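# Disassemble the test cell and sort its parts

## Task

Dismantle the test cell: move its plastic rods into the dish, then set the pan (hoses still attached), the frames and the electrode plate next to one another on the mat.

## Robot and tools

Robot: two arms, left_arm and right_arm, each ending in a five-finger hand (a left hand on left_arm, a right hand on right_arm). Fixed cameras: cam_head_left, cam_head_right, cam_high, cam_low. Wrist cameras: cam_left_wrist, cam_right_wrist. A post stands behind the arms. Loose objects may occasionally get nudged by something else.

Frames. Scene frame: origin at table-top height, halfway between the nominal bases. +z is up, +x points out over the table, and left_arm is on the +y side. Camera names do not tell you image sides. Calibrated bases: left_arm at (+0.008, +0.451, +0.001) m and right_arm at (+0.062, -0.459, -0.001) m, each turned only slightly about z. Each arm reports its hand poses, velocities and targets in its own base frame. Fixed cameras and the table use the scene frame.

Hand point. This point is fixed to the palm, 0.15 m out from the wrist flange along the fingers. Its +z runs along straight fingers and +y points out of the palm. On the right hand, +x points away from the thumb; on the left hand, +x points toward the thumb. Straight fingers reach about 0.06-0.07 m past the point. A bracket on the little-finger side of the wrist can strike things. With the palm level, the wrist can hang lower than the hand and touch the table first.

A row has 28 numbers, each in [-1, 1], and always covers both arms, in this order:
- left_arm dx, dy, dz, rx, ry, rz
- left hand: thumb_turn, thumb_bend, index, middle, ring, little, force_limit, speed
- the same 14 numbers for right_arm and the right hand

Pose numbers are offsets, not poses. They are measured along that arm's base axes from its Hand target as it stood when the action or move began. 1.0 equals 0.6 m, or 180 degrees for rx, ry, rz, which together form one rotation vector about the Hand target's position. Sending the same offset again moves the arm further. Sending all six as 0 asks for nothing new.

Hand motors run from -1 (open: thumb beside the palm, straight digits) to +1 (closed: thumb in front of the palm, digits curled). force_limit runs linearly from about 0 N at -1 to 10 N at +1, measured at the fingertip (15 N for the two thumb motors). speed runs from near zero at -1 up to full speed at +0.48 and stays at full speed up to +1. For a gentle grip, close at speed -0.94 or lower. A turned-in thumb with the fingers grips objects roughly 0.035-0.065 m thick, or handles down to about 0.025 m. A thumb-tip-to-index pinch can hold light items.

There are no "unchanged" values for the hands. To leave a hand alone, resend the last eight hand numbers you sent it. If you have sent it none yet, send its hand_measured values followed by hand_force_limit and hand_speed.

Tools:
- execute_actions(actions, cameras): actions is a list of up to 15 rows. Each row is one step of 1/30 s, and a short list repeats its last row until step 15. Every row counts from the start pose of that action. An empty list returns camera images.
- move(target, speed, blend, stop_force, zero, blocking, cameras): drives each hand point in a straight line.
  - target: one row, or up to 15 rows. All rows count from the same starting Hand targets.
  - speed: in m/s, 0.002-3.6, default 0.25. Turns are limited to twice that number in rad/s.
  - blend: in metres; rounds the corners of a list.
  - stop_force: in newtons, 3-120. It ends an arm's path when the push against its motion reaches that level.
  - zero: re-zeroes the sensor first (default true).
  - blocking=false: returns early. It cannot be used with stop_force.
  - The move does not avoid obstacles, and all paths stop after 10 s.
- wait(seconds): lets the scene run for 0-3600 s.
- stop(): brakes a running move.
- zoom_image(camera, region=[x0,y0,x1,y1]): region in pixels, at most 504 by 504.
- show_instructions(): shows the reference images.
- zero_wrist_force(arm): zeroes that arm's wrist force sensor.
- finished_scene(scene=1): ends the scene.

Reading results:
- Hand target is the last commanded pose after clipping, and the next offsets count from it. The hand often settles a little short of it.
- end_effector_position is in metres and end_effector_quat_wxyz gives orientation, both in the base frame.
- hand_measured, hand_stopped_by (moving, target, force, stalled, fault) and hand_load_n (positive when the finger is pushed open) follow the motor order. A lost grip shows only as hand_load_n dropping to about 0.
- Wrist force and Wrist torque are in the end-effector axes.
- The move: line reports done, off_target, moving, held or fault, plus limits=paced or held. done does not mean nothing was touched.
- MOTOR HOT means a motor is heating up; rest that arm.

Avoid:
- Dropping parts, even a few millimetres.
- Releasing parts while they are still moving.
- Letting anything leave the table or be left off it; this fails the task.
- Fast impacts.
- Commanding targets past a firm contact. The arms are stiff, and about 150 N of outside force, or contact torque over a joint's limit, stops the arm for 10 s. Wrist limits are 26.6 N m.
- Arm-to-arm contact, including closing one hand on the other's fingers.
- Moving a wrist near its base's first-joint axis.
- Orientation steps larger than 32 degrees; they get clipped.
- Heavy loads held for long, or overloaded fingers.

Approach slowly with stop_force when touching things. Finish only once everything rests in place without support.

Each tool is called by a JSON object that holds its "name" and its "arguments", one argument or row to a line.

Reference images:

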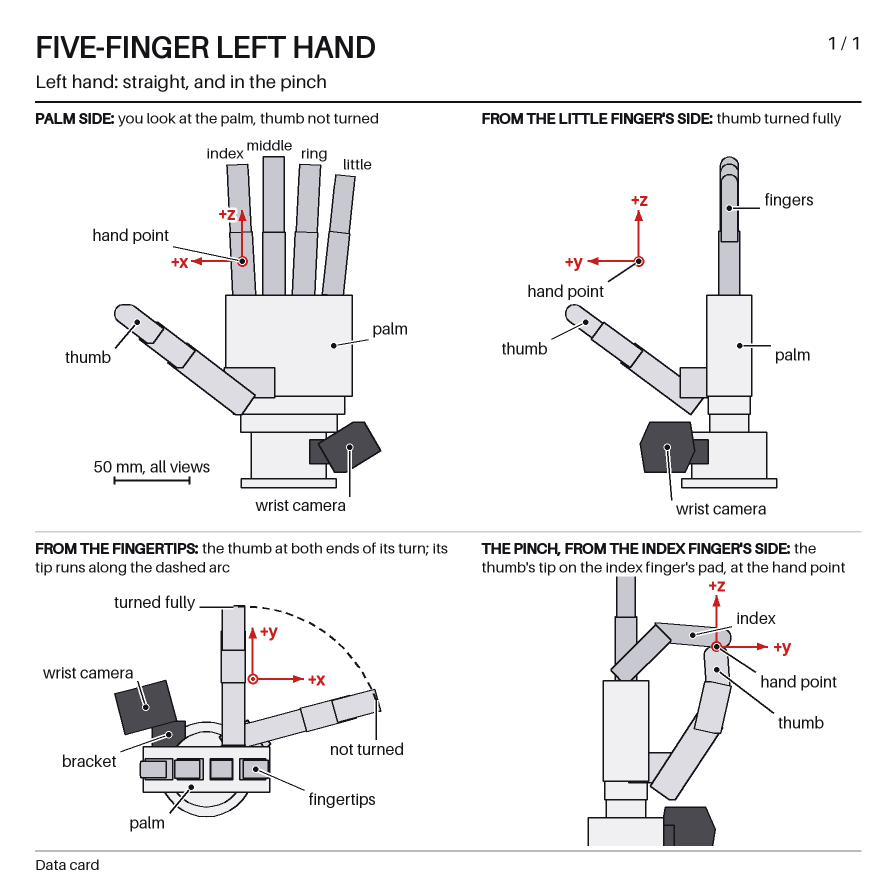

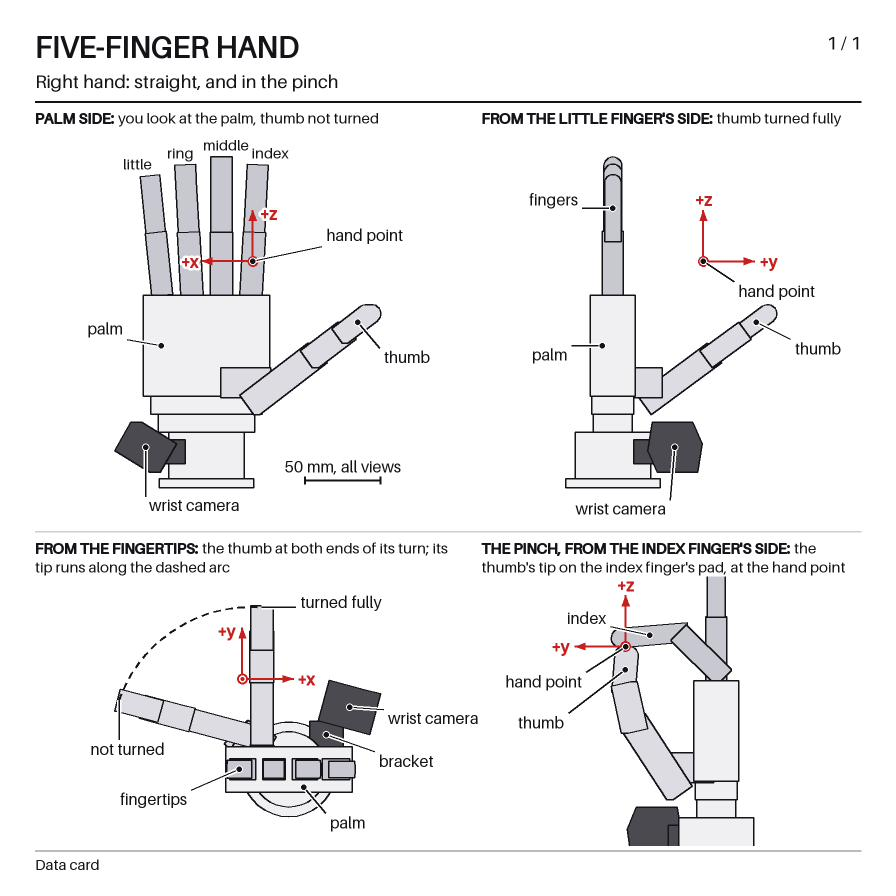

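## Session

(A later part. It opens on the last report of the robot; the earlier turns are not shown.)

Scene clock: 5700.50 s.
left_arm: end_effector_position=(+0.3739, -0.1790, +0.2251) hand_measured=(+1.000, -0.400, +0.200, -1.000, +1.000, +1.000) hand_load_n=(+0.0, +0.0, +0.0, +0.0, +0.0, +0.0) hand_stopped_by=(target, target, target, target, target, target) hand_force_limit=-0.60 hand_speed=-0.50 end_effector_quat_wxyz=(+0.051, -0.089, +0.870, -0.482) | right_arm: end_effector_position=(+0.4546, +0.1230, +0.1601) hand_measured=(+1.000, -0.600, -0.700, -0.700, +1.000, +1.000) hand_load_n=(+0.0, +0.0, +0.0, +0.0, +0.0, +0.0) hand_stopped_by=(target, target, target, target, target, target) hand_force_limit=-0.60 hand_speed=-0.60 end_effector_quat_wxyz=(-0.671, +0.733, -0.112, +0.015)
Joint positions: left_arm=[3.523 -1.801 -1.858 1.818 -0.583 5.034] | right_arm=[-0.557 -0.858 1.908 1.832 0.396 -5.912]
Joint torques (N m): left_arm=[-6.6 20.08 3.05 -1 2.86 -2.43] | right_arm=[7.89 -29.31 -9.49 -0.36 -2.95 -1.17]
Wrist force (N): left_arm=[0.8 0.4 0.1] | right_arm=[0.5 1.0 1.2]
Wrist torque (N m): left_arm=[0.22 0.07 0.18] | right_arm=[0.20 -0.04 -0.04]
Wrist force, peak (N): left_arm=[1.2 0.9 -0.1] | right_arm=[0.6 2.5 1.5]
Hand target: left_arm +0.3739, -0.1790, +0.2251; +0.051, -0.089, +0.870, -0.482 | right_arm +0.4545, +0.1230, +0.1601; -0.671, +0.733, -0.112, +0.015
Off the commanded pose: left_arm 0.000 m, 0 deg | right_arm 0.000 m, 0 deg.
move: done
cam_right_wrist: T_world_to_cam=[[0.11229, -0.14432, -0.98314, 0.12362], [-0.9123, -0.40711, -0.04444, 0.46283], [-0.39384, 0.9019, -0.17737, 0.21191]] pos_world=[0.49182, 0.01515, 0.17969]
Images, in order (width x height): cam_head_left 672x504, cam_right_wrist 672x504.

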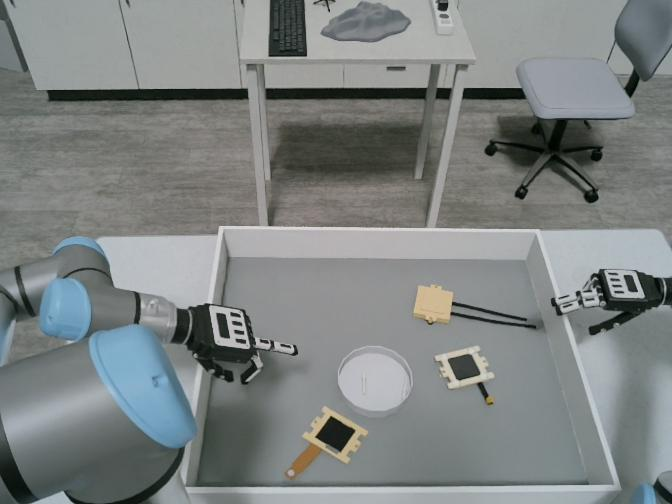

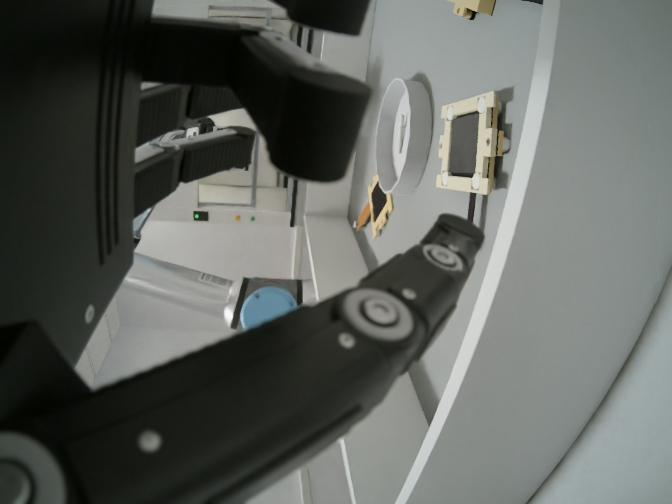

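{"name": "zoom_image", "arguments": {
  "camera": "cam_head_left",
  "region": [425, 335, 505, 415]
}}

Scaled by 6.300 from the camera's image (finer frame: 960x720).

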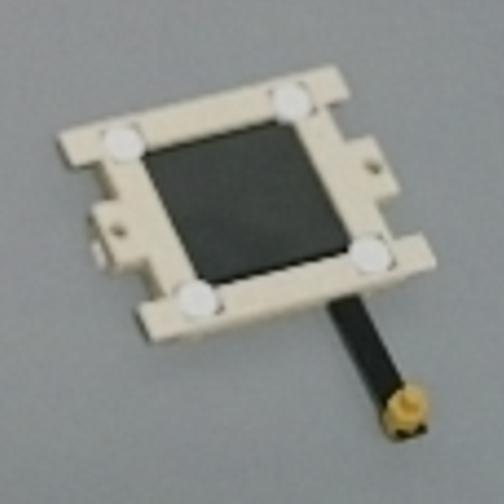

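{"name": "move", "arguments": {
  "target": [0,0,0,0,0,0,1,-0.4,0.2,-1,1,1,-0.6,-0.5,-0.03,0.10,0.067,-0.194,0,0,1,-1,-0.5,-0.5,1,1,-0.6,-0.5],
  "speed": 0.2
}}

{"name": "move", "arguments": {
  "target": [
    [0,0,0,0,0,0,1,-0.4,0.2,-1,1,1,-0.6,-0.5,-0.05,0.10,0,0,0,-0.352,1,-1,-0.5,-0.5,1,1,-0.6,-0.5]
  ],
  "speed": 0.2,
  "cameras": ["cam_right_wrist","cam_head_left"]
}}

Scene clock: 5857.73 s.
left_arm: end_effector_position=(+0.3739, -0.1790, +0.2251) hand_measured=(+1.000, -0.400, +0.200, -1.000, +1.000, +1.000) hand_load_n=(+0.0, +0.0, +0.0, +0.0, +0.0, +0.0) hand_stopped_by=(target, target, target, target, target, target) hand_force_limit=-0.60 hand_speed=-0.50 end_effector_quat_wxyz=(+0.051, -0.089, +0.870, -0.482) | right_arm: end_effector_position=(+0.4366, +0.1830, +0.2004) hand_measured=(+1.000, -1.000, -0.500, -0.500, +1.000, +1.000) hand_load_n=(+0.0, +0.0, +0.0, +0.0, +0.0, +0.5) hand_stopped_by=(target, target, target, target, target, target) hand_force_limit=-0.60 hand_speed=-0.50 end_effector_quat_wxyz=(-0.420, +0.900, -0.102, +0.048)
Joint positions: left_arm=[3.523 -1.801 -1.858 1.818 -0.583 5.034] | right_arm=[-0.251 -1.206 1.613 1.193 0.698 -4.751]
Joint torques (N m): left_arm=[-6.92 21.55 2.63 -1.2 2.97 -2.4] | right_arm=[5.68 -26.17 -7.52 2.64 -0.59 1.8]
Wrist force (N): left_arm=[0.8 0.9 0.3] | right_arm=[0.3 0.2 1.4]
Wrist torque (N m): left_arm=[0.28 0.07 0.17] | right_arm=[-0.05 0.00 -0.03]
Wrist force, peak (N): left_arm=[0.8 1.2 -0.2] | right_arm=[0.7 1.7 1.1]
Hand target: left_arm +0.3739, -0.1790, +0.2251; +0.051, -0.089, +0.870, -0.482 | right_arm +0.4365, +0.1830, +0.2003; -0.420, +0.900, -0.102, +0.048
Off the commanded pose: left_arm 0.000 m, 0 deg | right_arm 0.000 m, 0 deg.
move: done

Scene clock: 5861.00 s.
left_arm: end_effector_position=(+0.3739, -0.1790, +0.2251) hand_measured=(+1.000, -0.400, +0.200, -1.000, +1.000, +1.000) hand_load_n=(+0.0, +0.0, +0.0, +0.0, +0.0, +0.0) hand_stopped_by=(target, target, target, target, target, target) hand_force_limit=-0.60 hand_speed=-0.50 end_effector_quat_wxyz=(+0.051, -0.089, +0.870, -0.482) | right_arm: end_effector_position=(+0.4066, +0.2430, +0.2004) hand_measured=(+1.000, -1.000, -0.500, -0.500, +1.000, +1.000) hand_load_n=(+0.0, +0.0, +0.0, +0.0, +0.0, +0.0) hand_stopped_by=(target, target, target, target, target, target) hand_force_limit=-0.60 hand_speed=-0.50 end_effector_quat_wxyz=(-0.333, +0.712, -0.560, +0.261)
Joint positions: left_arm=[3.523 -1.801 -1.858 1.818 -0.583 5.034] | right_arm=[0.156 -1.629 1.896 0.433 1.508 -3.194]
Joint torques (N m): left_arm=[-7.42 22.45 3.67 -1.03 2.81 -2.42] | right_arm=[5.16 -16.62 -17.3 1.42 1.32 1.41]
Wrist force (N): left_arm=[0.7 0.5 -0.1] | right_arm=[-0.1 0.2 1.6]
Wrist torque (N m): left_arm=[0.24 0.08 0.17] | right_arm=[-0.06 0.00 -0.01]
Wrist force, peak (N): left_arm=[1.3 0.8 0.0] | right_arm=[0.2 0.1 1.8]
Hand target: left_arm +0.3739, -0.1790, +0.2251; +0.051, -0.089, +0.870, -0.482 | right_arm +0.4065, +0.2430, +0.2003; -0.333, +0.712, -0.560, +0.261
Off the commanded pose: left_arm 0.000 m, 0 deg | right_arm 0.000 m, 0 deg.
move: done
cam_right_wrist: T_world_to_cam=[[-0.55831, -0.40578, -0.72362, 0.47012], [-0.73033, 0.65418, 0.19665, 0.08957], [0.39358, 0.63827, -0.66159, -0.06719]] pos_world=[0.35434, 0.17505, 0.27813]
Images, in order (width x height): cam_head_left 672x504, cam_right_wrist 672x504.

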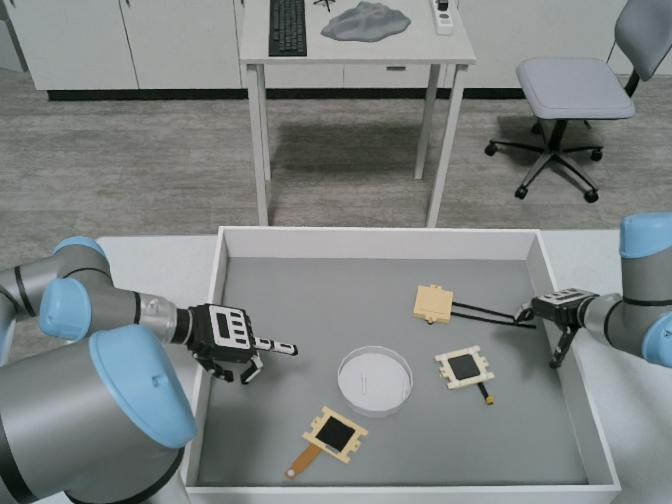

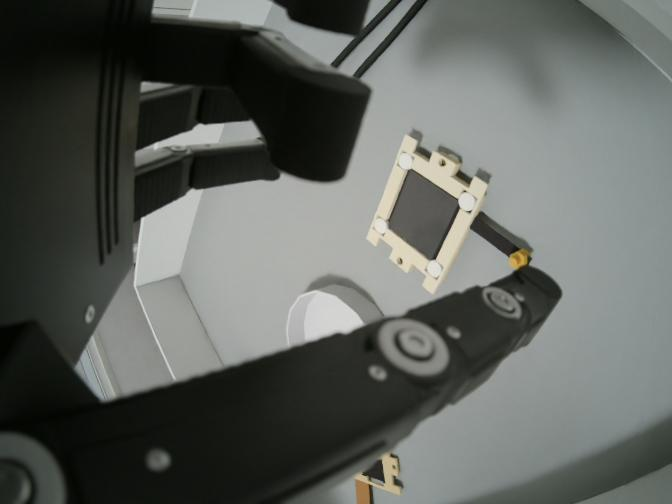

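{"name": "zoom_image", "arguments": {
  "camera": "cam_head_left",
  "region": [510, 270, 620, 380]
}}

{"name": "wait", "arguments": {
  "seconds": 0.1,
  "cameras": ["cam_head_right","cam_high"]
}}

{"name": "zoom_image", "arguments": {
  "camera": "cam_head_right",
  "region": [410, 270, 600, 430]
}}

{"name": "zoom_image", "arguments": {
  "camera": "cam_high",
  "region": [250, 170, 370, 270]
}}

Scaled by 4.582 from the camera's image (finer frame: 960x720).

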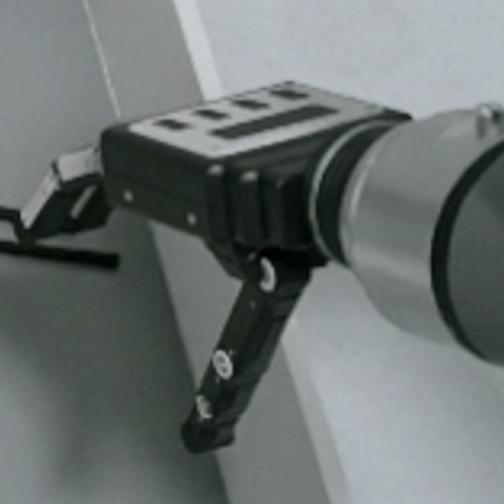

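Scene clock: 5888.17 s.
left_arm: end_effector_position=(+0.3739, -0.1790, +0.2251) hand_measured=(+1.000, -0.400, +0.200, -1.000, +1.000, +1.000) hand_load_n=(+0.0, +0.0, +0.0, +0.0, +0.0, +0.0) hand_stopped_by=(target, target, target, target, target, target) hand_force_limit=-0.60 hand_speed=-0.50 end_effector_quat_wxyz=(+0.051, -0.089, +0.870, -0.482) | right_arm: end_effector_position=(+0.4065, +0.2430, +0.2003) hand_measured=(+1.000, -1.000, -0.500, -0.500, +1.000, +1.000) hand_load_n=(+0.0, +0.0, +0.0, +0.0, +0.0, +0.0) hand_stopped_by=(target, target, target, target, target, target) hand_force_limit=-0.60 hand_speed=-0.50 end_effector_quat_wxyz=(-0.333, +0.712, -0.560, +0.261)
Joint positions: left_arm=[3.523 -1.801 -1.858 1.818 -0.583 5.034] | right_arm=[0.157 -1.629 1.896 0.433 1.508 -3.194]
Joint torques (N m): left_arm=[-6.87 23.17 3.9 -0.96 2.84 -2.36] | right_arm=[6.02 -29.66 -8.82 1.62 2.11 1.46]
Wrist force (N): left_arm=[0.8 0.5 0.1] | right_arm=[-0.1 0.1 1.6]
Wrist torque (N m): left_arm=[0.24 0.07 0.17] | right_arm=[-0.06 0.00 -0.03]
Wrist force, peak (N): left_arm=[1.1 0.9 0.2] | right_arm=[0.1 0.1 2.0]
Hand target: left_arm +0.3739, -0.1790, +0.2251; +0.051, -0.089, +0.870, -0.482 | right_arm +0.4065, +0.2430, +0.2003; -0.333, +0.712, -0.560, +0.261
Off the commanded pose: left_arm 0.000 m, 0 deg | right_arm 0.000 m, 0 deg.
wait: 0.10 s; at rest from the start

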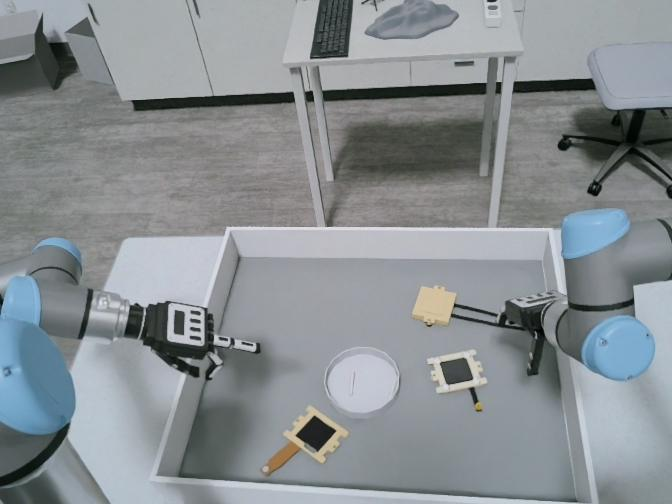

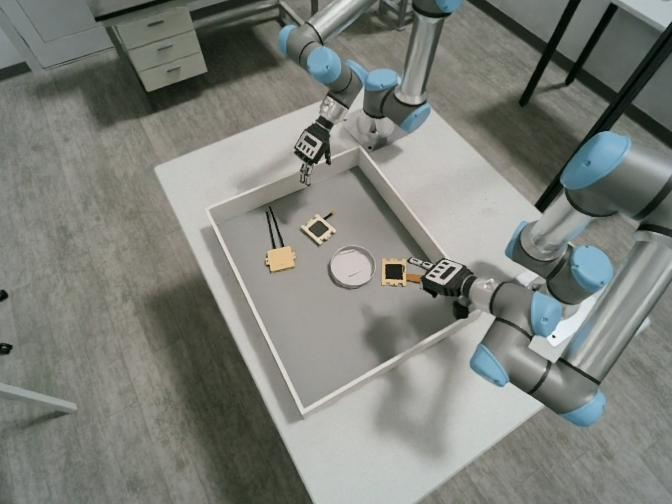

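Scaled by 2.653 from the camera's image (finer frame: 960x720).

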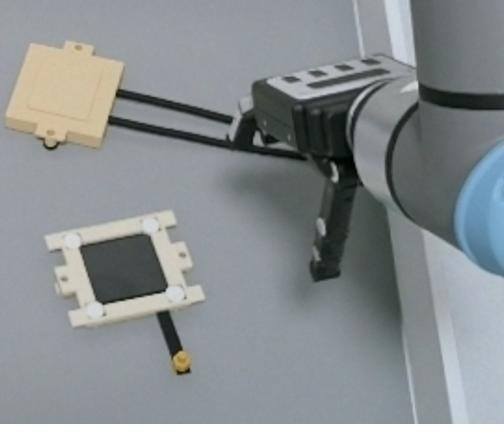

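Scaled by 4.200 from the camera's image (finer frame: 960x720).

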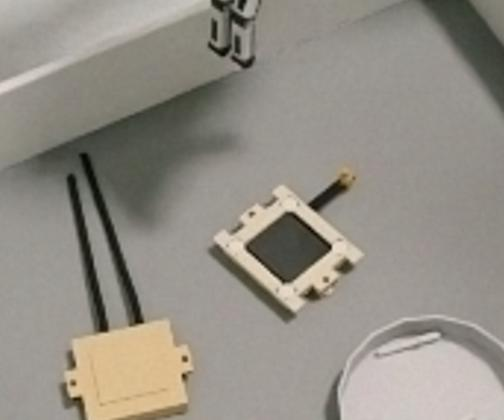

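{"name": "move", "arguments": {
  "target": [
    [0,0,0,0,0,0,1,-0.4,0.2,-1,1,1,-0.6,-0.5,0.0762,0.1622,0,0,0,0,1,-1,-0.5,-0.5,1,1,-0.6,-0.5],
    [0,0,0,0,0,0,1,-0.4,0.2,-1,1,1,-0.6,-0.5,0.0762,0.1622,-0.2,0,0,0,1,-1,-0.5,-0.5,1,1,-0.6,-0.5]
  ],
  "speed": 0.15,
  "cameras": ["cam_right_wrist","cam_head_left","cam_head_right"]
}}

{"name": "zoom_image", "arguments": {
  "camera": "cam_head_left",
  "region": [410, 300, 520, 410]
}}

{"name": "zoom_image", "arguments": {
  "camera": "cam_head_right",
  "region": [410, 300, 520, 410]
}}

Scene clock: 5926.93 s.
left_arm: end_effector_position=(+0.3739, -0.1790, +0.2251) hand_measured=(+1.000, -0.400, +0.200, -1.000, +1.000, +1.000) hand_load_n=(+0.0, +0.0, +0.0, +0.0, +0.0, +0.0) hand_stopped_by=(target, target, target, target, target, target) hand_force_limit=-0.60 hand_speed=-0.50 end_effector_quat_wxyz=(+0.051, -0.089, +0.870, -0.482) | right_arm: end_effector_position=(+0.4522, +0.3403, +0.0803) hand_measured=(+1.000, -1.000, -0.500, -0.500, +1.000, +1.000) hand_load_n=(+0.0, +0.0, +0.0, +0.0, +0.0, +0.0) hand_stopped_by=(target, target, target, target, target, target) hand_force_limit=-0.60 hand_speed=-0.50 end_effector_quat_wxyz=(-0.332, +0.712, -0.560, +0.261)
Joint positions: left_arm=[3.523 -1.801 -1.858 1.818 -0.583 5.034] | right_arm=[0.395 -1.277 1.83 0.151 1.691 -3.04]
Joint torques (N m): left_arm=[-6.58 24.76 3.18 -0.99 2.94 -2.28] | right_arm=[6.3 -36.46 -24.73 -1.21 1.12 1.55]
Wrist force (N): left_arm=[0.9 0.8 -0.2] | right_arm=[0.0 0.3 1.2]
Wrist torque (N m): left_arm=[0.29 0.04 0.18] | right_arm=[-0.03 0.02 -0.04]
Wrist force, peak (N): left_arm=[0.9 1.0 0.0] | right_arm=[0.0 1.6 2.4]
Hand target: left_arm +0.3739, -0.1790, +0.2251; +0.051, -0.089, +0.870, -0.482 | right_arm +0.4523, +0.3403, +0.0803; -0.333, +0.712, -0.560, +0.261
Off the commanded pose: left_arm 0.000 m, 0 deg | right_arm 0.000 m, 0 deg.
move: done
cam_right_wrist: T_world_to_cam=[[-0.55859, -0.40575, -0.72342, 0.44823], [-0.73011, 0.65439, 0.19673, 0.08269], [0.39358, 0.63807, -0.66178, -0.22661]] pos_world=[0.39994, 0.27235, 0.15803]
Images, in order (width x height): cam_head_left 672x504, cam_head_right 672x504, cam_right_wrist 672x504.

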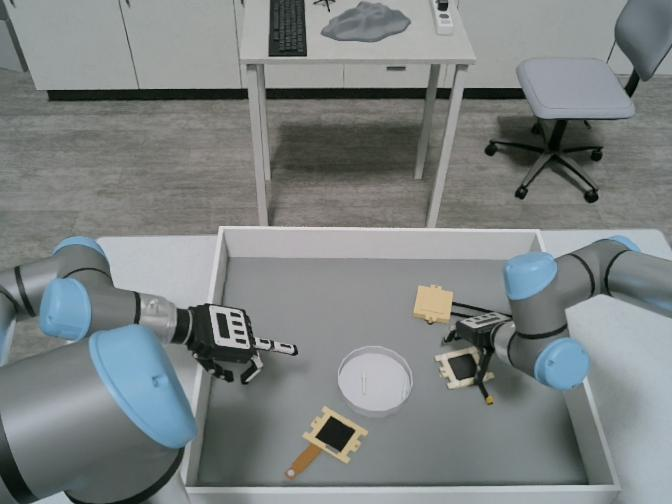

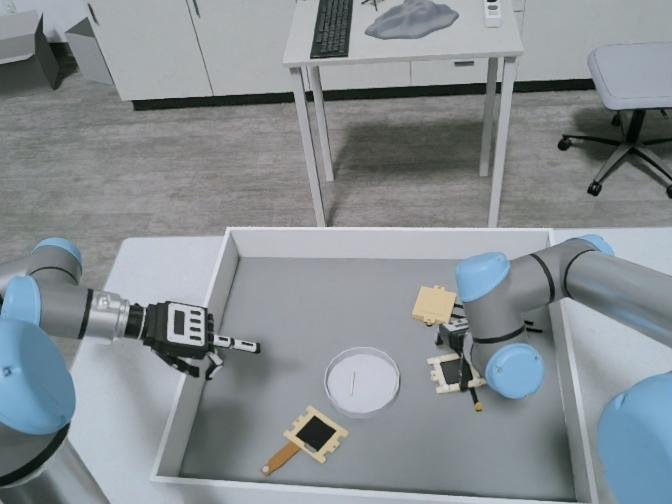

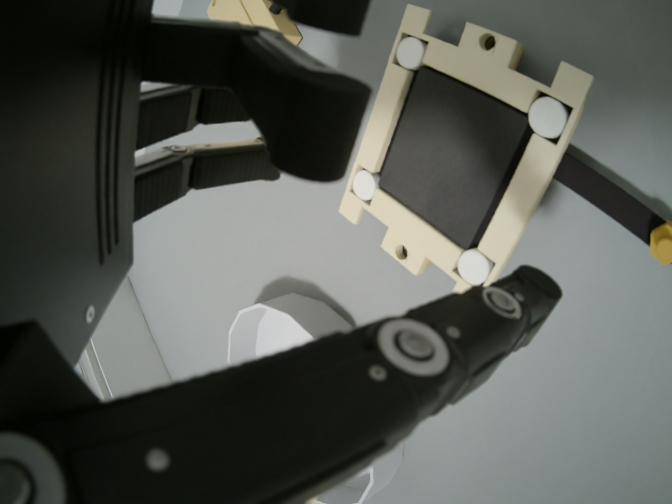

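Scaled by 4.582 from the camera's image (finer frame: 960x720).

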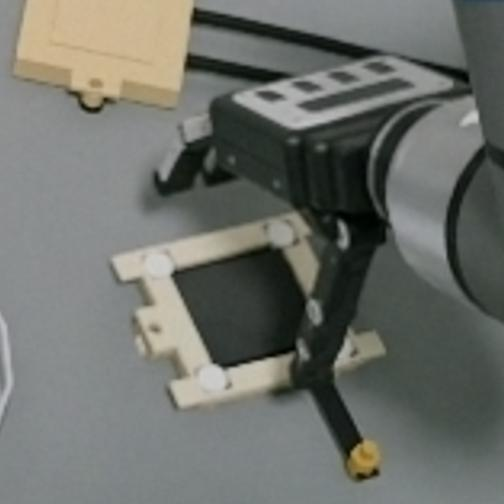

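Scaled by 4.582 from the camera's image (finer frame: 960x720).

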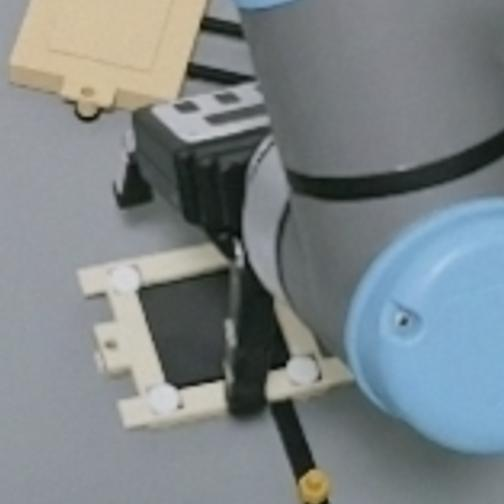

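{"name": "move", "arguments": {
  "target": [0,0,0,0,0,0,1,-0.4,0.2,-1,1,1,-0.6,-0.5,0,0,-0.0672,0,0,0,1,-1,-0.5,-0.5,1,1,-0.6,-0.5],
  "speed": 0.03,
  "stop_force": 4,
  "cameras": ["cam_right_wrist","cam_head_left"]
}}

{"name": "zoom_image", "arguments": {
  "camera": "cam_head_left",
  "region": [420, 320, 510, 410]
}}

Scene clock: 5954.13 s.
left_arm: end_effector_position=(+0.3739, -0.1790, +0.2251) hand_measured=(+1.000, -0.400, +0.200, -1.000, +1.000, +1.000) hand_load_n=(+0.0, +0.0, +0.0, +0.0, +0.0, +0.0) hand_stopped_by=(target, target, target, target, target, target) hand_force_limit=-0.60 hand_speed=-0.50 end_effector_quat_wxyz=(+0.051, -0.089, +0.870, -0.482) | right_arm: end_effector_position=(+0.4523, +0.3403, +0.0400) hand_measured=(+1.000, -1.000, -0.500, -0.500, +1.000, +1.000) hand_load_n=(+0.0, +0.0, +0.0, +0.0, +0.0, +0.0) hand_stopped_by=(target, target, target, target, target, target) hand_force_limit=-0.60 hand_speed=-0.50 end_effector_quat_wxyz=(-0.333, +0.712, -0.560, +0.261)
Joint positions: left_arm=[3.523 -1.801 -1.858 1.818 -0.583 5.034] | right_arm=[0.395 -1.221 1.875 0.049 1.691 -3.04]
Joint torques (N m): left_arm=[-6.71 25.25 2.62 -1.05 2.94 -2.22] | right_arm=[5.94 -44.68 -27.7 0.95 -2.18 1.37]
Wrist force (N): left_arm=[0.6 0.8 0.0] | right_arm=[-0.1 0.5 1.7]
Wrist torque (N m): left_arm=[0.28 0.10 0.16] | right_arm=[-0.04 0.00 -0.04]
Wrist force, peak (N): left_arm=[1.0 1.0 -0.1] | right_arm=[0.0 0.6 1.8]
Hand target: left_arm +0.3739, -0.1790, +0.2251; +0.051, -0.089, +0.870, -0.482 | right_arm +0.4523, +0.3403, +0.0400; -0.333, +0.712, -0.560, +0.261
Off the commanded pose: left_arm 0.000 m, 0 deg | right_arm 0.000 m, 0 deg.
move: done
cam_right_wrist: T_world_to_cam=[[-0.55845, -0.40564, -0.7236, 0.41901], [-0.73017, 0.65434, 0.1967, 0.09065], [0.39369, 0.63819, -0.6616, -0.25338]] pos_world=[0.39994, 0.27235, 0.11773]
Images, in order (width x height): cam_head_left 672x504, cam_right_wrist 672x504.

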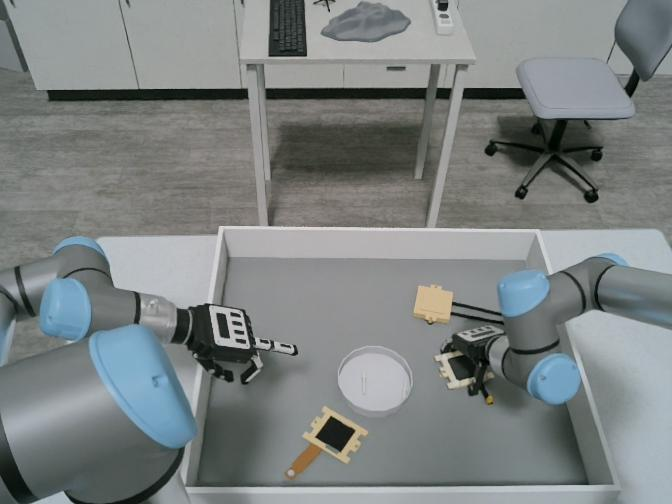

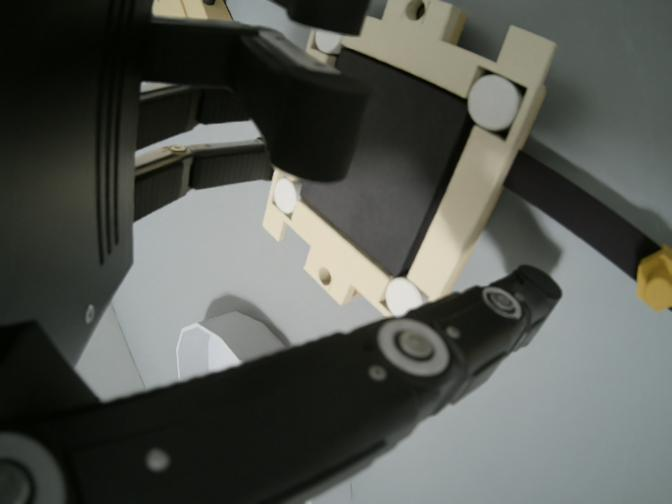

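Scaled by 5.600 from the camera's image (finer frame: 960x720).

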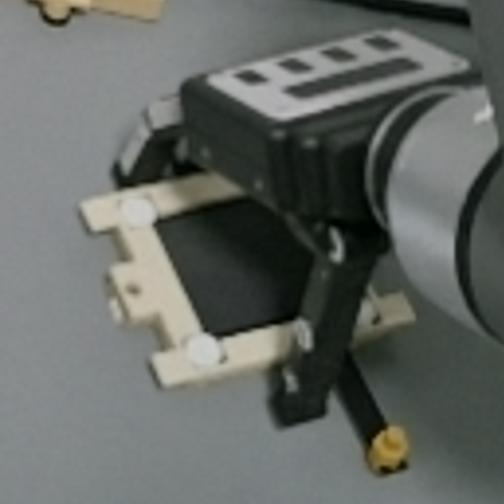

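{"name": "move", "arguments": {
  "target": [0,0,0,0,0,0,1,-0.4,0.2,-1,1,1,-0.6,-0.5,0.0137,0.00335,0,0,0,0,1,-1,-0.5,-0.5,1,1,-0.6,-0.5],
  "speed": 0.01,
  "stop_force": 3
}}

{"name": "execute_actions", "arguments": {
  "actions": [
    [[0,0,0,0,0,0,1,-0.4,0.2,-1,1,1,-0.6,-0.5,0,0,0,0,0,0,1,-1,0.2,0.2,1,1,-0.6,-0.94]],
    [[0,0,0,0,0,0,1,-0.4,0.2,-1,1,1,-0.6,-0.5,0,0,0,0,0,0,1,-1,0.2,0.2,1,1,-0.6,-0.94]],
    [[0,0,0,0,0,0,1,-0.4,0.2,-1,1,1,-0.6,-0.5,0,0,0,0,0,0,1,-1,0.2,0.2,1,1,-0.6,-0.94]],
    [[0,0,0,0,0,0,1,-0.4,0.2,-1,1,1,-0.6,-0.5,0,0,0,0,0,0,1,-1,0.2,0.2,1,1,-0.6,-0.94]],
    [[0,0,0,0,0,0,1,-0.4,0.2,-1,1,1,-0.6,-0.5,0,0,0,0,0,0,1,-1,0.2,0.2,1,1,-0.6,-0.94]],
    [[0,0,0,0,0,0,1,-0.4,0.2,-1,1,1,-0.6,-0.5,0,0,0,0,0,0,1,-1,0.2,0.2,1,1,-0.6,-0.94]],
    [[0,0,0,0,0,0,1,-0.4,0.2,-1,1,1,-0.6,-0.5,0,0,0,0,0,0,1,-1,0.2,0.2,1,1,-0.6,-0.94]],
    [[0,0,0,0,0,0,1,-0.4,0.2,-1,1,1,-0.6,-0.5,0,0,0,0,0,0,1,-1,0.2,0.2,1,1,-0.6,-0.94]]
  ],
  "cameras": ["cam_right_wrist","cam_head_left"]
}}

{"name": "zoom_image", "arguments": {
  "camera": "cam_head_left",
  "region": [420, 320, 510, 410]
}}

Scene clock: 5970.87 s.
left_arm: end_effector_position=(+0.3739, -0.1790, +0.2251) hand_measured=(+1.000, -0.400, +0.200, -1.000, +1.000, +1.000) hand_load_n=(+0.0, +0.0, +0.0, +0.0, +0.0, +0.0) hand_stopped_by=(target, target, target, target, target, target) hand_force_limit=-0.60 hand_speed=-0.50 end_effector_quat_wxyz=(+0.051, -0.089, +0.870, -0.482) | right_arm: end_effector_position=(+0.4605, +0.3423, +0.0400) hand_measured=(+1.000, -1.000, -0.500, -0.500, +1.000, +1.000) hand_load_n=(+0.0, +0.0, +0.0, +0.0, +0.0, +0.0) hand_stopped_by=(target, target, target, target, target, target) hand_force_limit=-0.60 hand_speed=-0.50 end_effector_quat_wxyz=(-0.333, +0.712, -0.560, +0.261)
Joint positions: left_arm=[3.523 -1.801 -1.858 1.818 -0.583 5.034] | right_arm=[0.392 -1.205 1.853 0.056 1.688 -3.042]
Joint torques (N m): left_arm=[-6.3 27.19 2.88 -0.99 2.86 -2.04] | right_arm=[3.7 -45.36 -4.26 -0.94 -0.33 0.31]
Wrist force (N): left_arm=[0.8 0.7 -0.1] | right_arm=[0.1 0.5 1.4]
Wrist torque (N m): left_arm=[0.26 0.07 0.17] | right_arm=[-0.02 -0.04 -0.02]
Wrist force, peak (N): left_arm=[1.0 0.9 0.3] | right_arm=[-0.6 0.4 1.7]
Hand target: left_arm +0.3739, -0.1790, +0.2251; +0.051, -0.089, +0.870, -0.482 | right_arm +0.4605, +0.3423, +0.0400; -0.333, +0.712, -0.560, +0.261
Off the commanded pose: left_arm 0.000 m, 0 deg | right_arm 0.000 m, 0 deg.
move: done

Scene clock: 5975.07 s.
left_arm: end_effector_position=(+0.3739, -0.1790, +0.2251) hand_measured=(+1.000, -0.400, +0.200, -1.000, +1.000, +1.000) hand_load_n=(+0.0, +0.0, +0.0, +0.0, +0.0, +0.0) hand_stopped_by=(target, target, target, target, target, target) hand_force_limit=-0.60 hand_speed=-0.50 end_effector_quat_wxyz=(+0.051, -0.089, +0.870, -0.482) | right_arm: end_effector_position=(+0.4605, +0.3423, +0.0400) hand_measured=(+1.000, -1.000, -0.214, -0.214, +1.000, +1.000) hand_load_n=(+0.0, +0.5, +2.5, +2.5, +0.5, +0.0) hand_stopped_by=(target, target, force, force, target, target) hand_force_limit=-0.60 hand_speed=-0.94 end_effector_quat_wxyz=(-0.333, +0.712, -0.560, +0.261)
Joint positions: left_arm=[3.523 -1.801 -1.858 1.818 -0.583 5.034] | right_arm=[0.392 -1.205 1.853 0.056 1.688 -3.042]
Joint torques (N m): left_arm=[-6.07 27.92 2.58 -0.97 2.88 -1.92] | right_arm=[6.09 -45.38 -5.55 1.1 1.38 1.44]
Wrist force (N): left_arm=[0.7 0.5 -0.2] | right_arm=[-0.2 0.8 1.6]
Wrist torque (N m): left_arm=[0.25 0.07 0.17] | right_arm=[0.02 0.00 -0.03]
Wrist force, peak (N): left_arm=[1.3 0.9 0.2] | right_arm=[0.1 0.3 2.1]
Hand target: left_arm +0.3739, -0.1790, +0.2251; +0.051, -0.089, +0.870, -0.482 | right_arm +0.4605, +0.3423, +0.0400; -0.333, +0.712, -0.560, +0.261
Off the commanded pose: left_arm 0.000 m, 0 deg | right_arm 0.000 m, 0 deg.
cam_right_wrist: T_world_to_cam=[[-0.55845, -0.40564, -0.7236, 0.4244], [-0.73017, 0.65434, 0.1967, 0.09533], [0.39369, 0.63819, -0.6616, -0.25788]] pos_world=[0.40814, 0.27435, 0.11773]
Images, in order (width x height): cam_head_left 672x504, cam_right_wrist 672x504.

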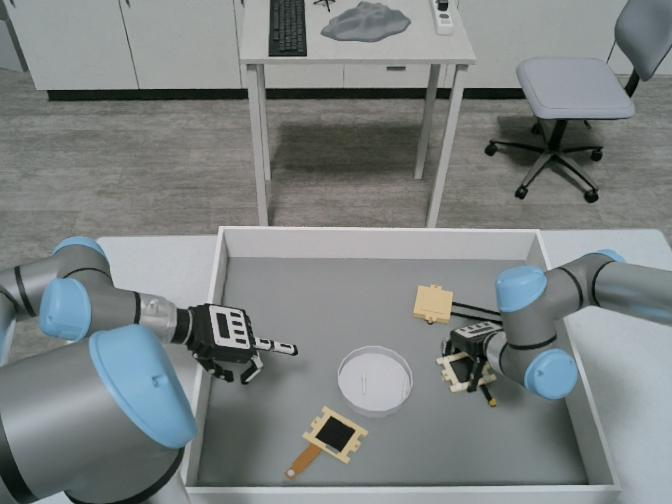

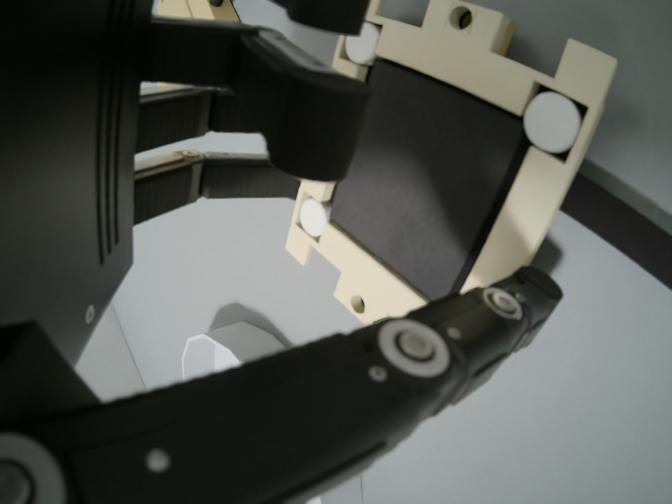

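Scaled by 5.600 from the camera's image (finer frame: 960x720).

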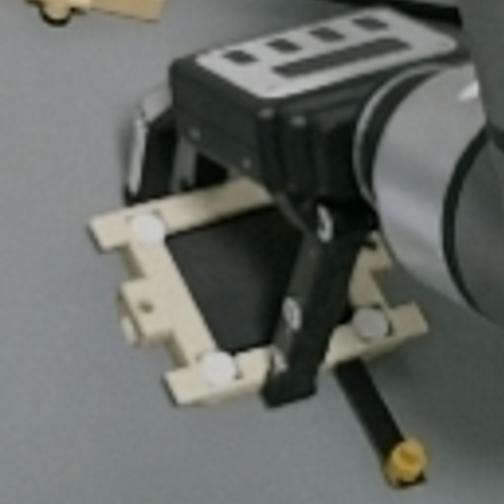

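{"name": "move", "arguments": {
  "target": [0,0,0,0,0,0,1,-0.4,0.2,-1,1,1,-0.6,-0.5,0,0,0.025,0,0,0,1,-1,0.2,0.2,1,1,-0.6,-0.94],
  "speed": 0.02,
  "cameras": ["cam_right_wrist","cam_head_left","cam_head_right"]
}}

{"name": "zoom_image", "arguments": {
  "camera": "cam_head_left",
  "region": [420, 320, 510, 410]
}}

{"name": "zoom_image", "arguments": {
  "camera": "cam_right_wrist",
  "region": [280, 0, 672, 340]
}}

Scene clock: 5989.27 s.
left_arm: end_effector_position=(+0.3739, -0.1790, +0.2251) hand_measured=(+1.000, -0.400, +0.200, -1.000, +1.000, +1.000) hand_load_n=(+0.0, +0.0, +0.0, +0.0, +0.0, +0.0) hand_stopped_by=(target, target, target, target, target, target) hand_force_limit=-0.60 hand_speed=-0.50 end_effector_quat_wxyz=(+0.051, -0.089, +0.870, -0.482) | right_arm: end_effector_position=(+0.4606, +0.3423, +0.0552) hand_measured=(+1.000, -1.000, -0.214, -0.214, +1.000, +1.000) hand_load_n=(+0.5, +0.5, +2.5, +2.5, +0.0, +0.0) hand_stopped_by=(target, target, force, force, target, target) hand_force_limit=-0.60 hand_speed=-0.94 end_effector_quat_wxyz=(-0.333, +0.712, -0.560, +0.261) end_effector_velocity=(+0.001, +0.001, +0.000) end_effector_angular_velocity=(+0.002, -0.004, +0.000)
Joint positions: left_arm=[3.523 -1.801 -1.858 1.818 -0.583 5.034] | right_arm=[0.392 -1.227 1.837 0.094 1.688 -3.042]
Joint velocities: left_arm=[within noise] | right_arm=[0 0.001 0 -0.005 0 0]
Joint torques (N m): left_arm=[-6.4 27.69 3.38 -0.9 2.77 -1.94] | right_arm=[5.87 -24.83 -14.91 -1.09 1.21 1.48]
Wrist force (N): left_arm=[0.8 0.6 0.0] | right_arm=[-0.4 0.6 1.6]
Wrist torque (N m): left_arm=[0.26 0.06 0.17] | right_arm=[-0.01 0.03 -0.05]
Wrist force, peak (N): left_arm=[1.0 0.9 -0.2] | right_arm=[-0.1 0.8 2.2]
Hand target: left_arm +0.3739, -0.1790, +0.2251; +0.051, -0.089, +0.870, -0.482 | right_arm +0.4605, +0.3423, +0.0550; -0.333, +0.712, -0.560, +0.261
Off the commanded pose: left_arm 0.000 m, 0 deg | right_arm 0.000 m, 0 deg.
move: done
cam_right_wrist: T_world_to_cam=[[-0.55828, -0.40561, -0.72374, 0.43544], [-0.73019, 0.65437, 0.19652, 0.09237], [0.39389, 0.63818, -0.6615, -0.24802]] pos_world=[0.40824, 0.27445, 0.13293]
Images, in order (width x height): cam_head_left 672x504, cam_head_right 672x504, cam_right_wrist 672x504.

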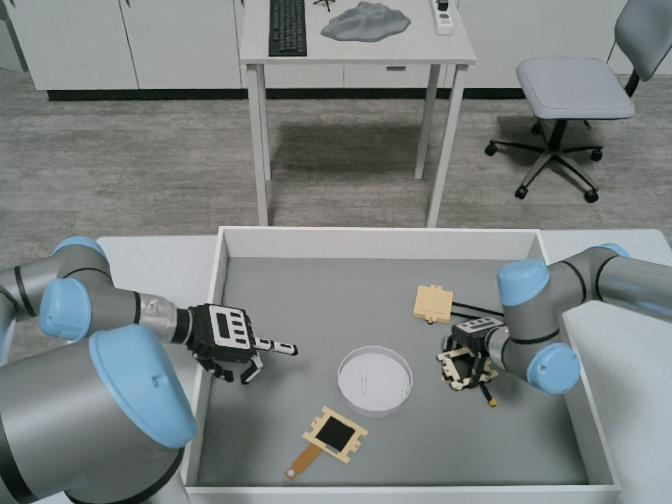

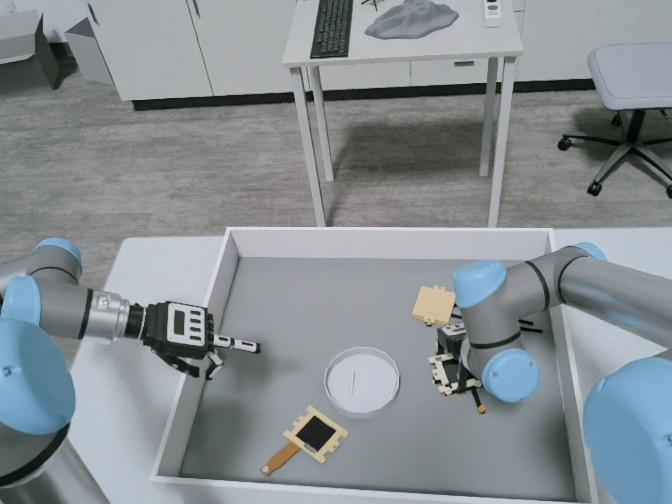

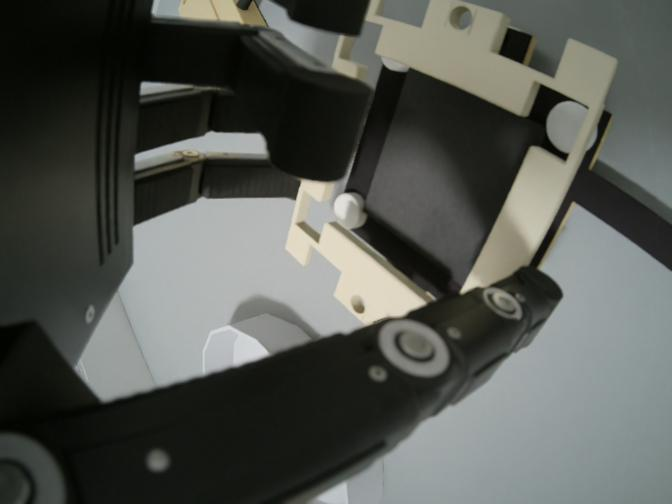

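Scaled by 5.600 from the camera's image (finer frame: 960x720).

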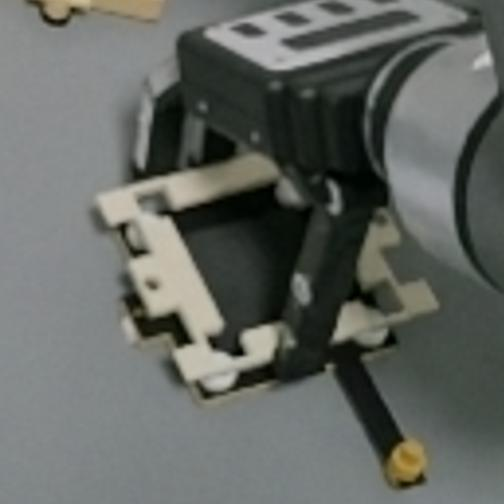

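Scaled by 1.286 from the camera's image (finer frame: 960x720).

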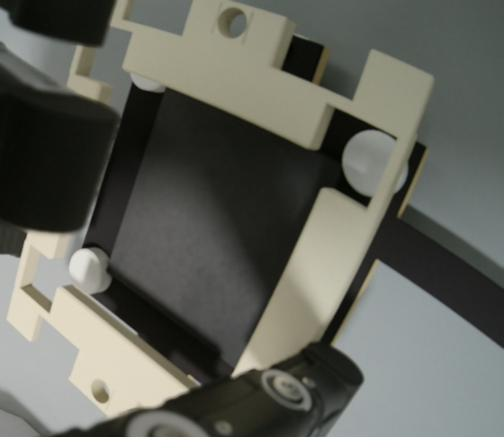

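{"name": "execute_actions", "arguments": {
  "actions": []
}}

Scene clock: 6042.03 s.
left_arm: end_effector_position=(+0.3739, -0.1790, +0.2251) hand_measured=(+1.000, -0.400, +0.200, -1.000, +1.000, +1.000) hand_load_n=(+0.0, +0.0, +0.0, +0.0, +0.0, +0.0) hand_stopped_by=(target, target, target, target, target, target) hand_force_limit=-0.60 hand_speed=-0.50 end_effector_quat_wxyz=(+0.051, -0.089, +0.870, -0.482) | right_arm: end_effector_position=(+0.4605, +0.3423, +0.0550) hand_measured=(+1.000, -1.000, -0.214, -0.214, +1.000, +1.000) hand_load_n=(+0.0, +0.5, +2.5, +2.5, +0.0, +0.0) hand_stopped_by=(target, target, force, force, target, target) hand_force_limit=-0.60 hand_speed=-0.94 end_effector_quat_wxyz=(-0.333, +0.712, -0.560, +0.261)
Joint positions: left_arm=[3.523 -1.801 -1.858 1.818 -0.583 5.034] | right_arm=[0.392 -1.227 1.837 0.093 1.688 -3.042]
Joint velocities: within noise
Joint torques (N m): left_arm=[-6.84 28.59 3.01 -1.07 2.77 -1.85] | right_arm=[5.66 -22.98 -5.14 -1.04 1.33 1.38]
Wrist force (N): left_arm=[1.0 0.4 0.2] | right_arm=[-0.2 0.3 1.8]
Wrist torque (N m): left_arm=[0.21 0.05 0.19] | right_arm=[-0.07 0.01 -0.04]
Wrist force, peak (N): left_arm=[1.0 1.0 0.4] | right_arm=[0.0 1.0 1.9]
Hand target: left_arm +0.3739, -0.1790, +0.2251; +0.051, -0.089, +0.870, -0.482 | right_arm +0.4605, +0.3423, +0.0550; -0.333, +0.712, -0.560, +0.261
Off the commanded pose: left_arm 0.000 m, 0 deg | right_arm 0.000 m, 0 deg.
camera_calibration:
cam_left_wrist: T_world_to_cam=[[-0.17979, -0.54055, 0.82188, -0.22137], [-0.91678, 0.39497, 0.05922, 0.40099], [-0.35663, -0.74284, -0.56658, 0.24819]] pos_world=[0.41634, -0.09368, 0.29882]
cam_right_wrist: T_world_to_cam=[[-0.55845, -0.40564, -0.7236, 0.43525], [-0.73017, 0.65434, 0.1967, 0.09238], [0.39369, 0.63819, -0.6616, -0.24796]] pos_world=[0.40814, 0.27435, 0.13273]

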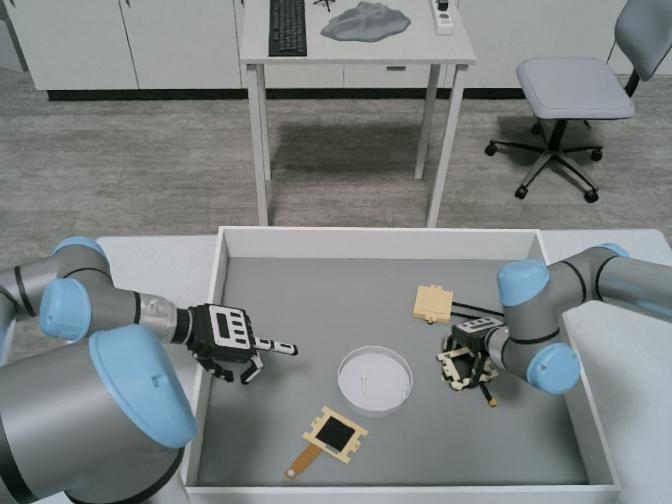

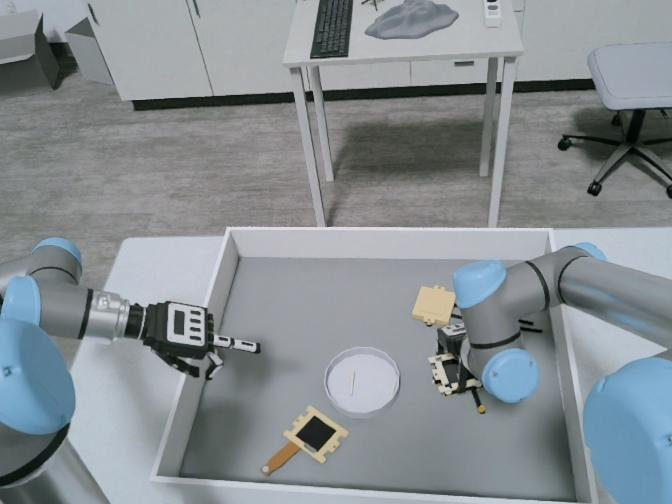

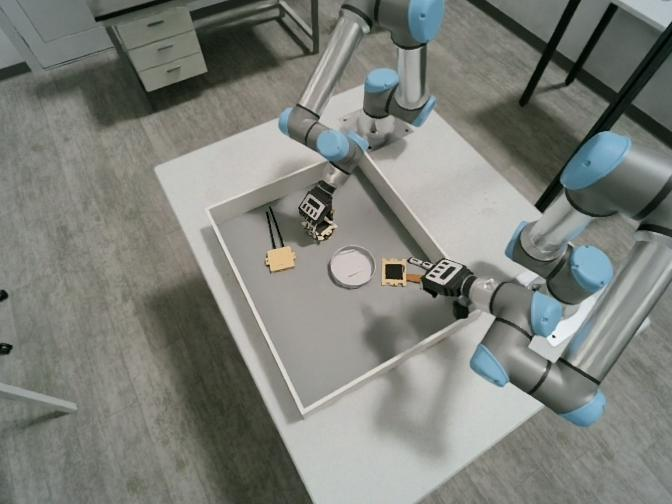

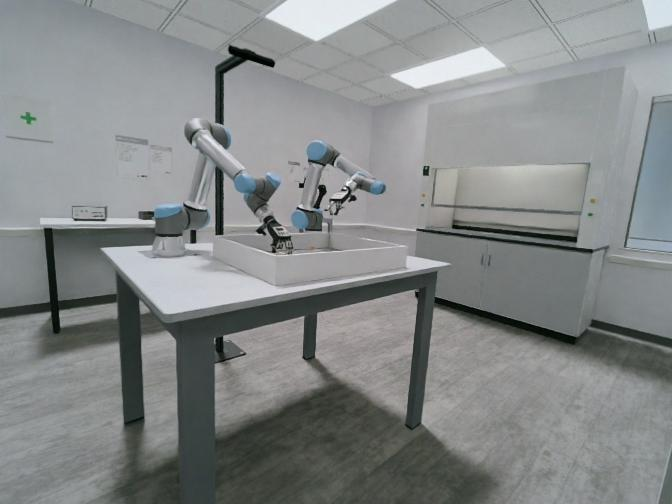

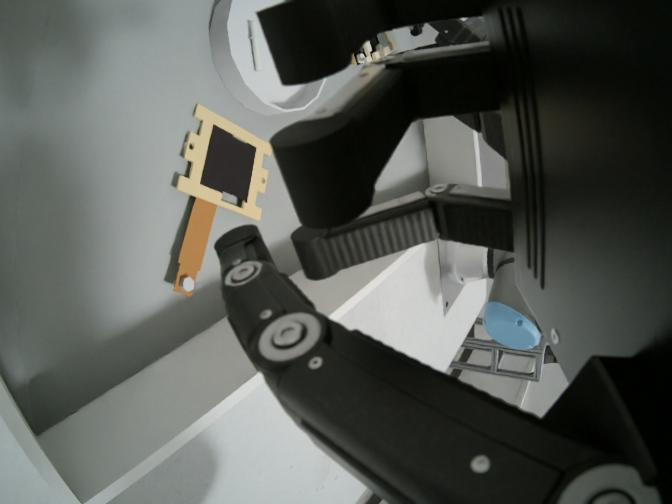

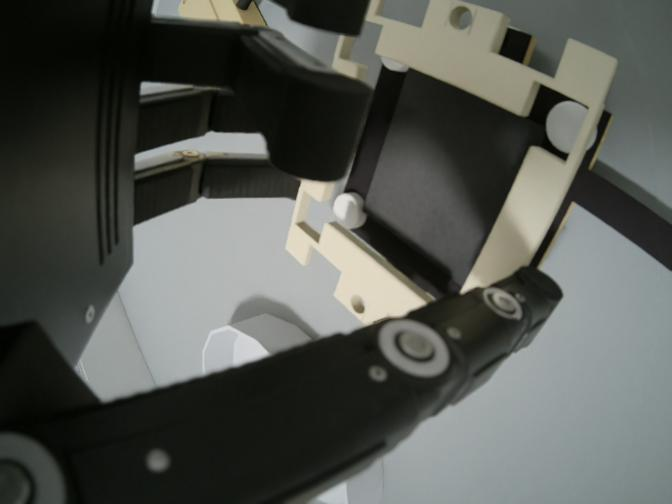

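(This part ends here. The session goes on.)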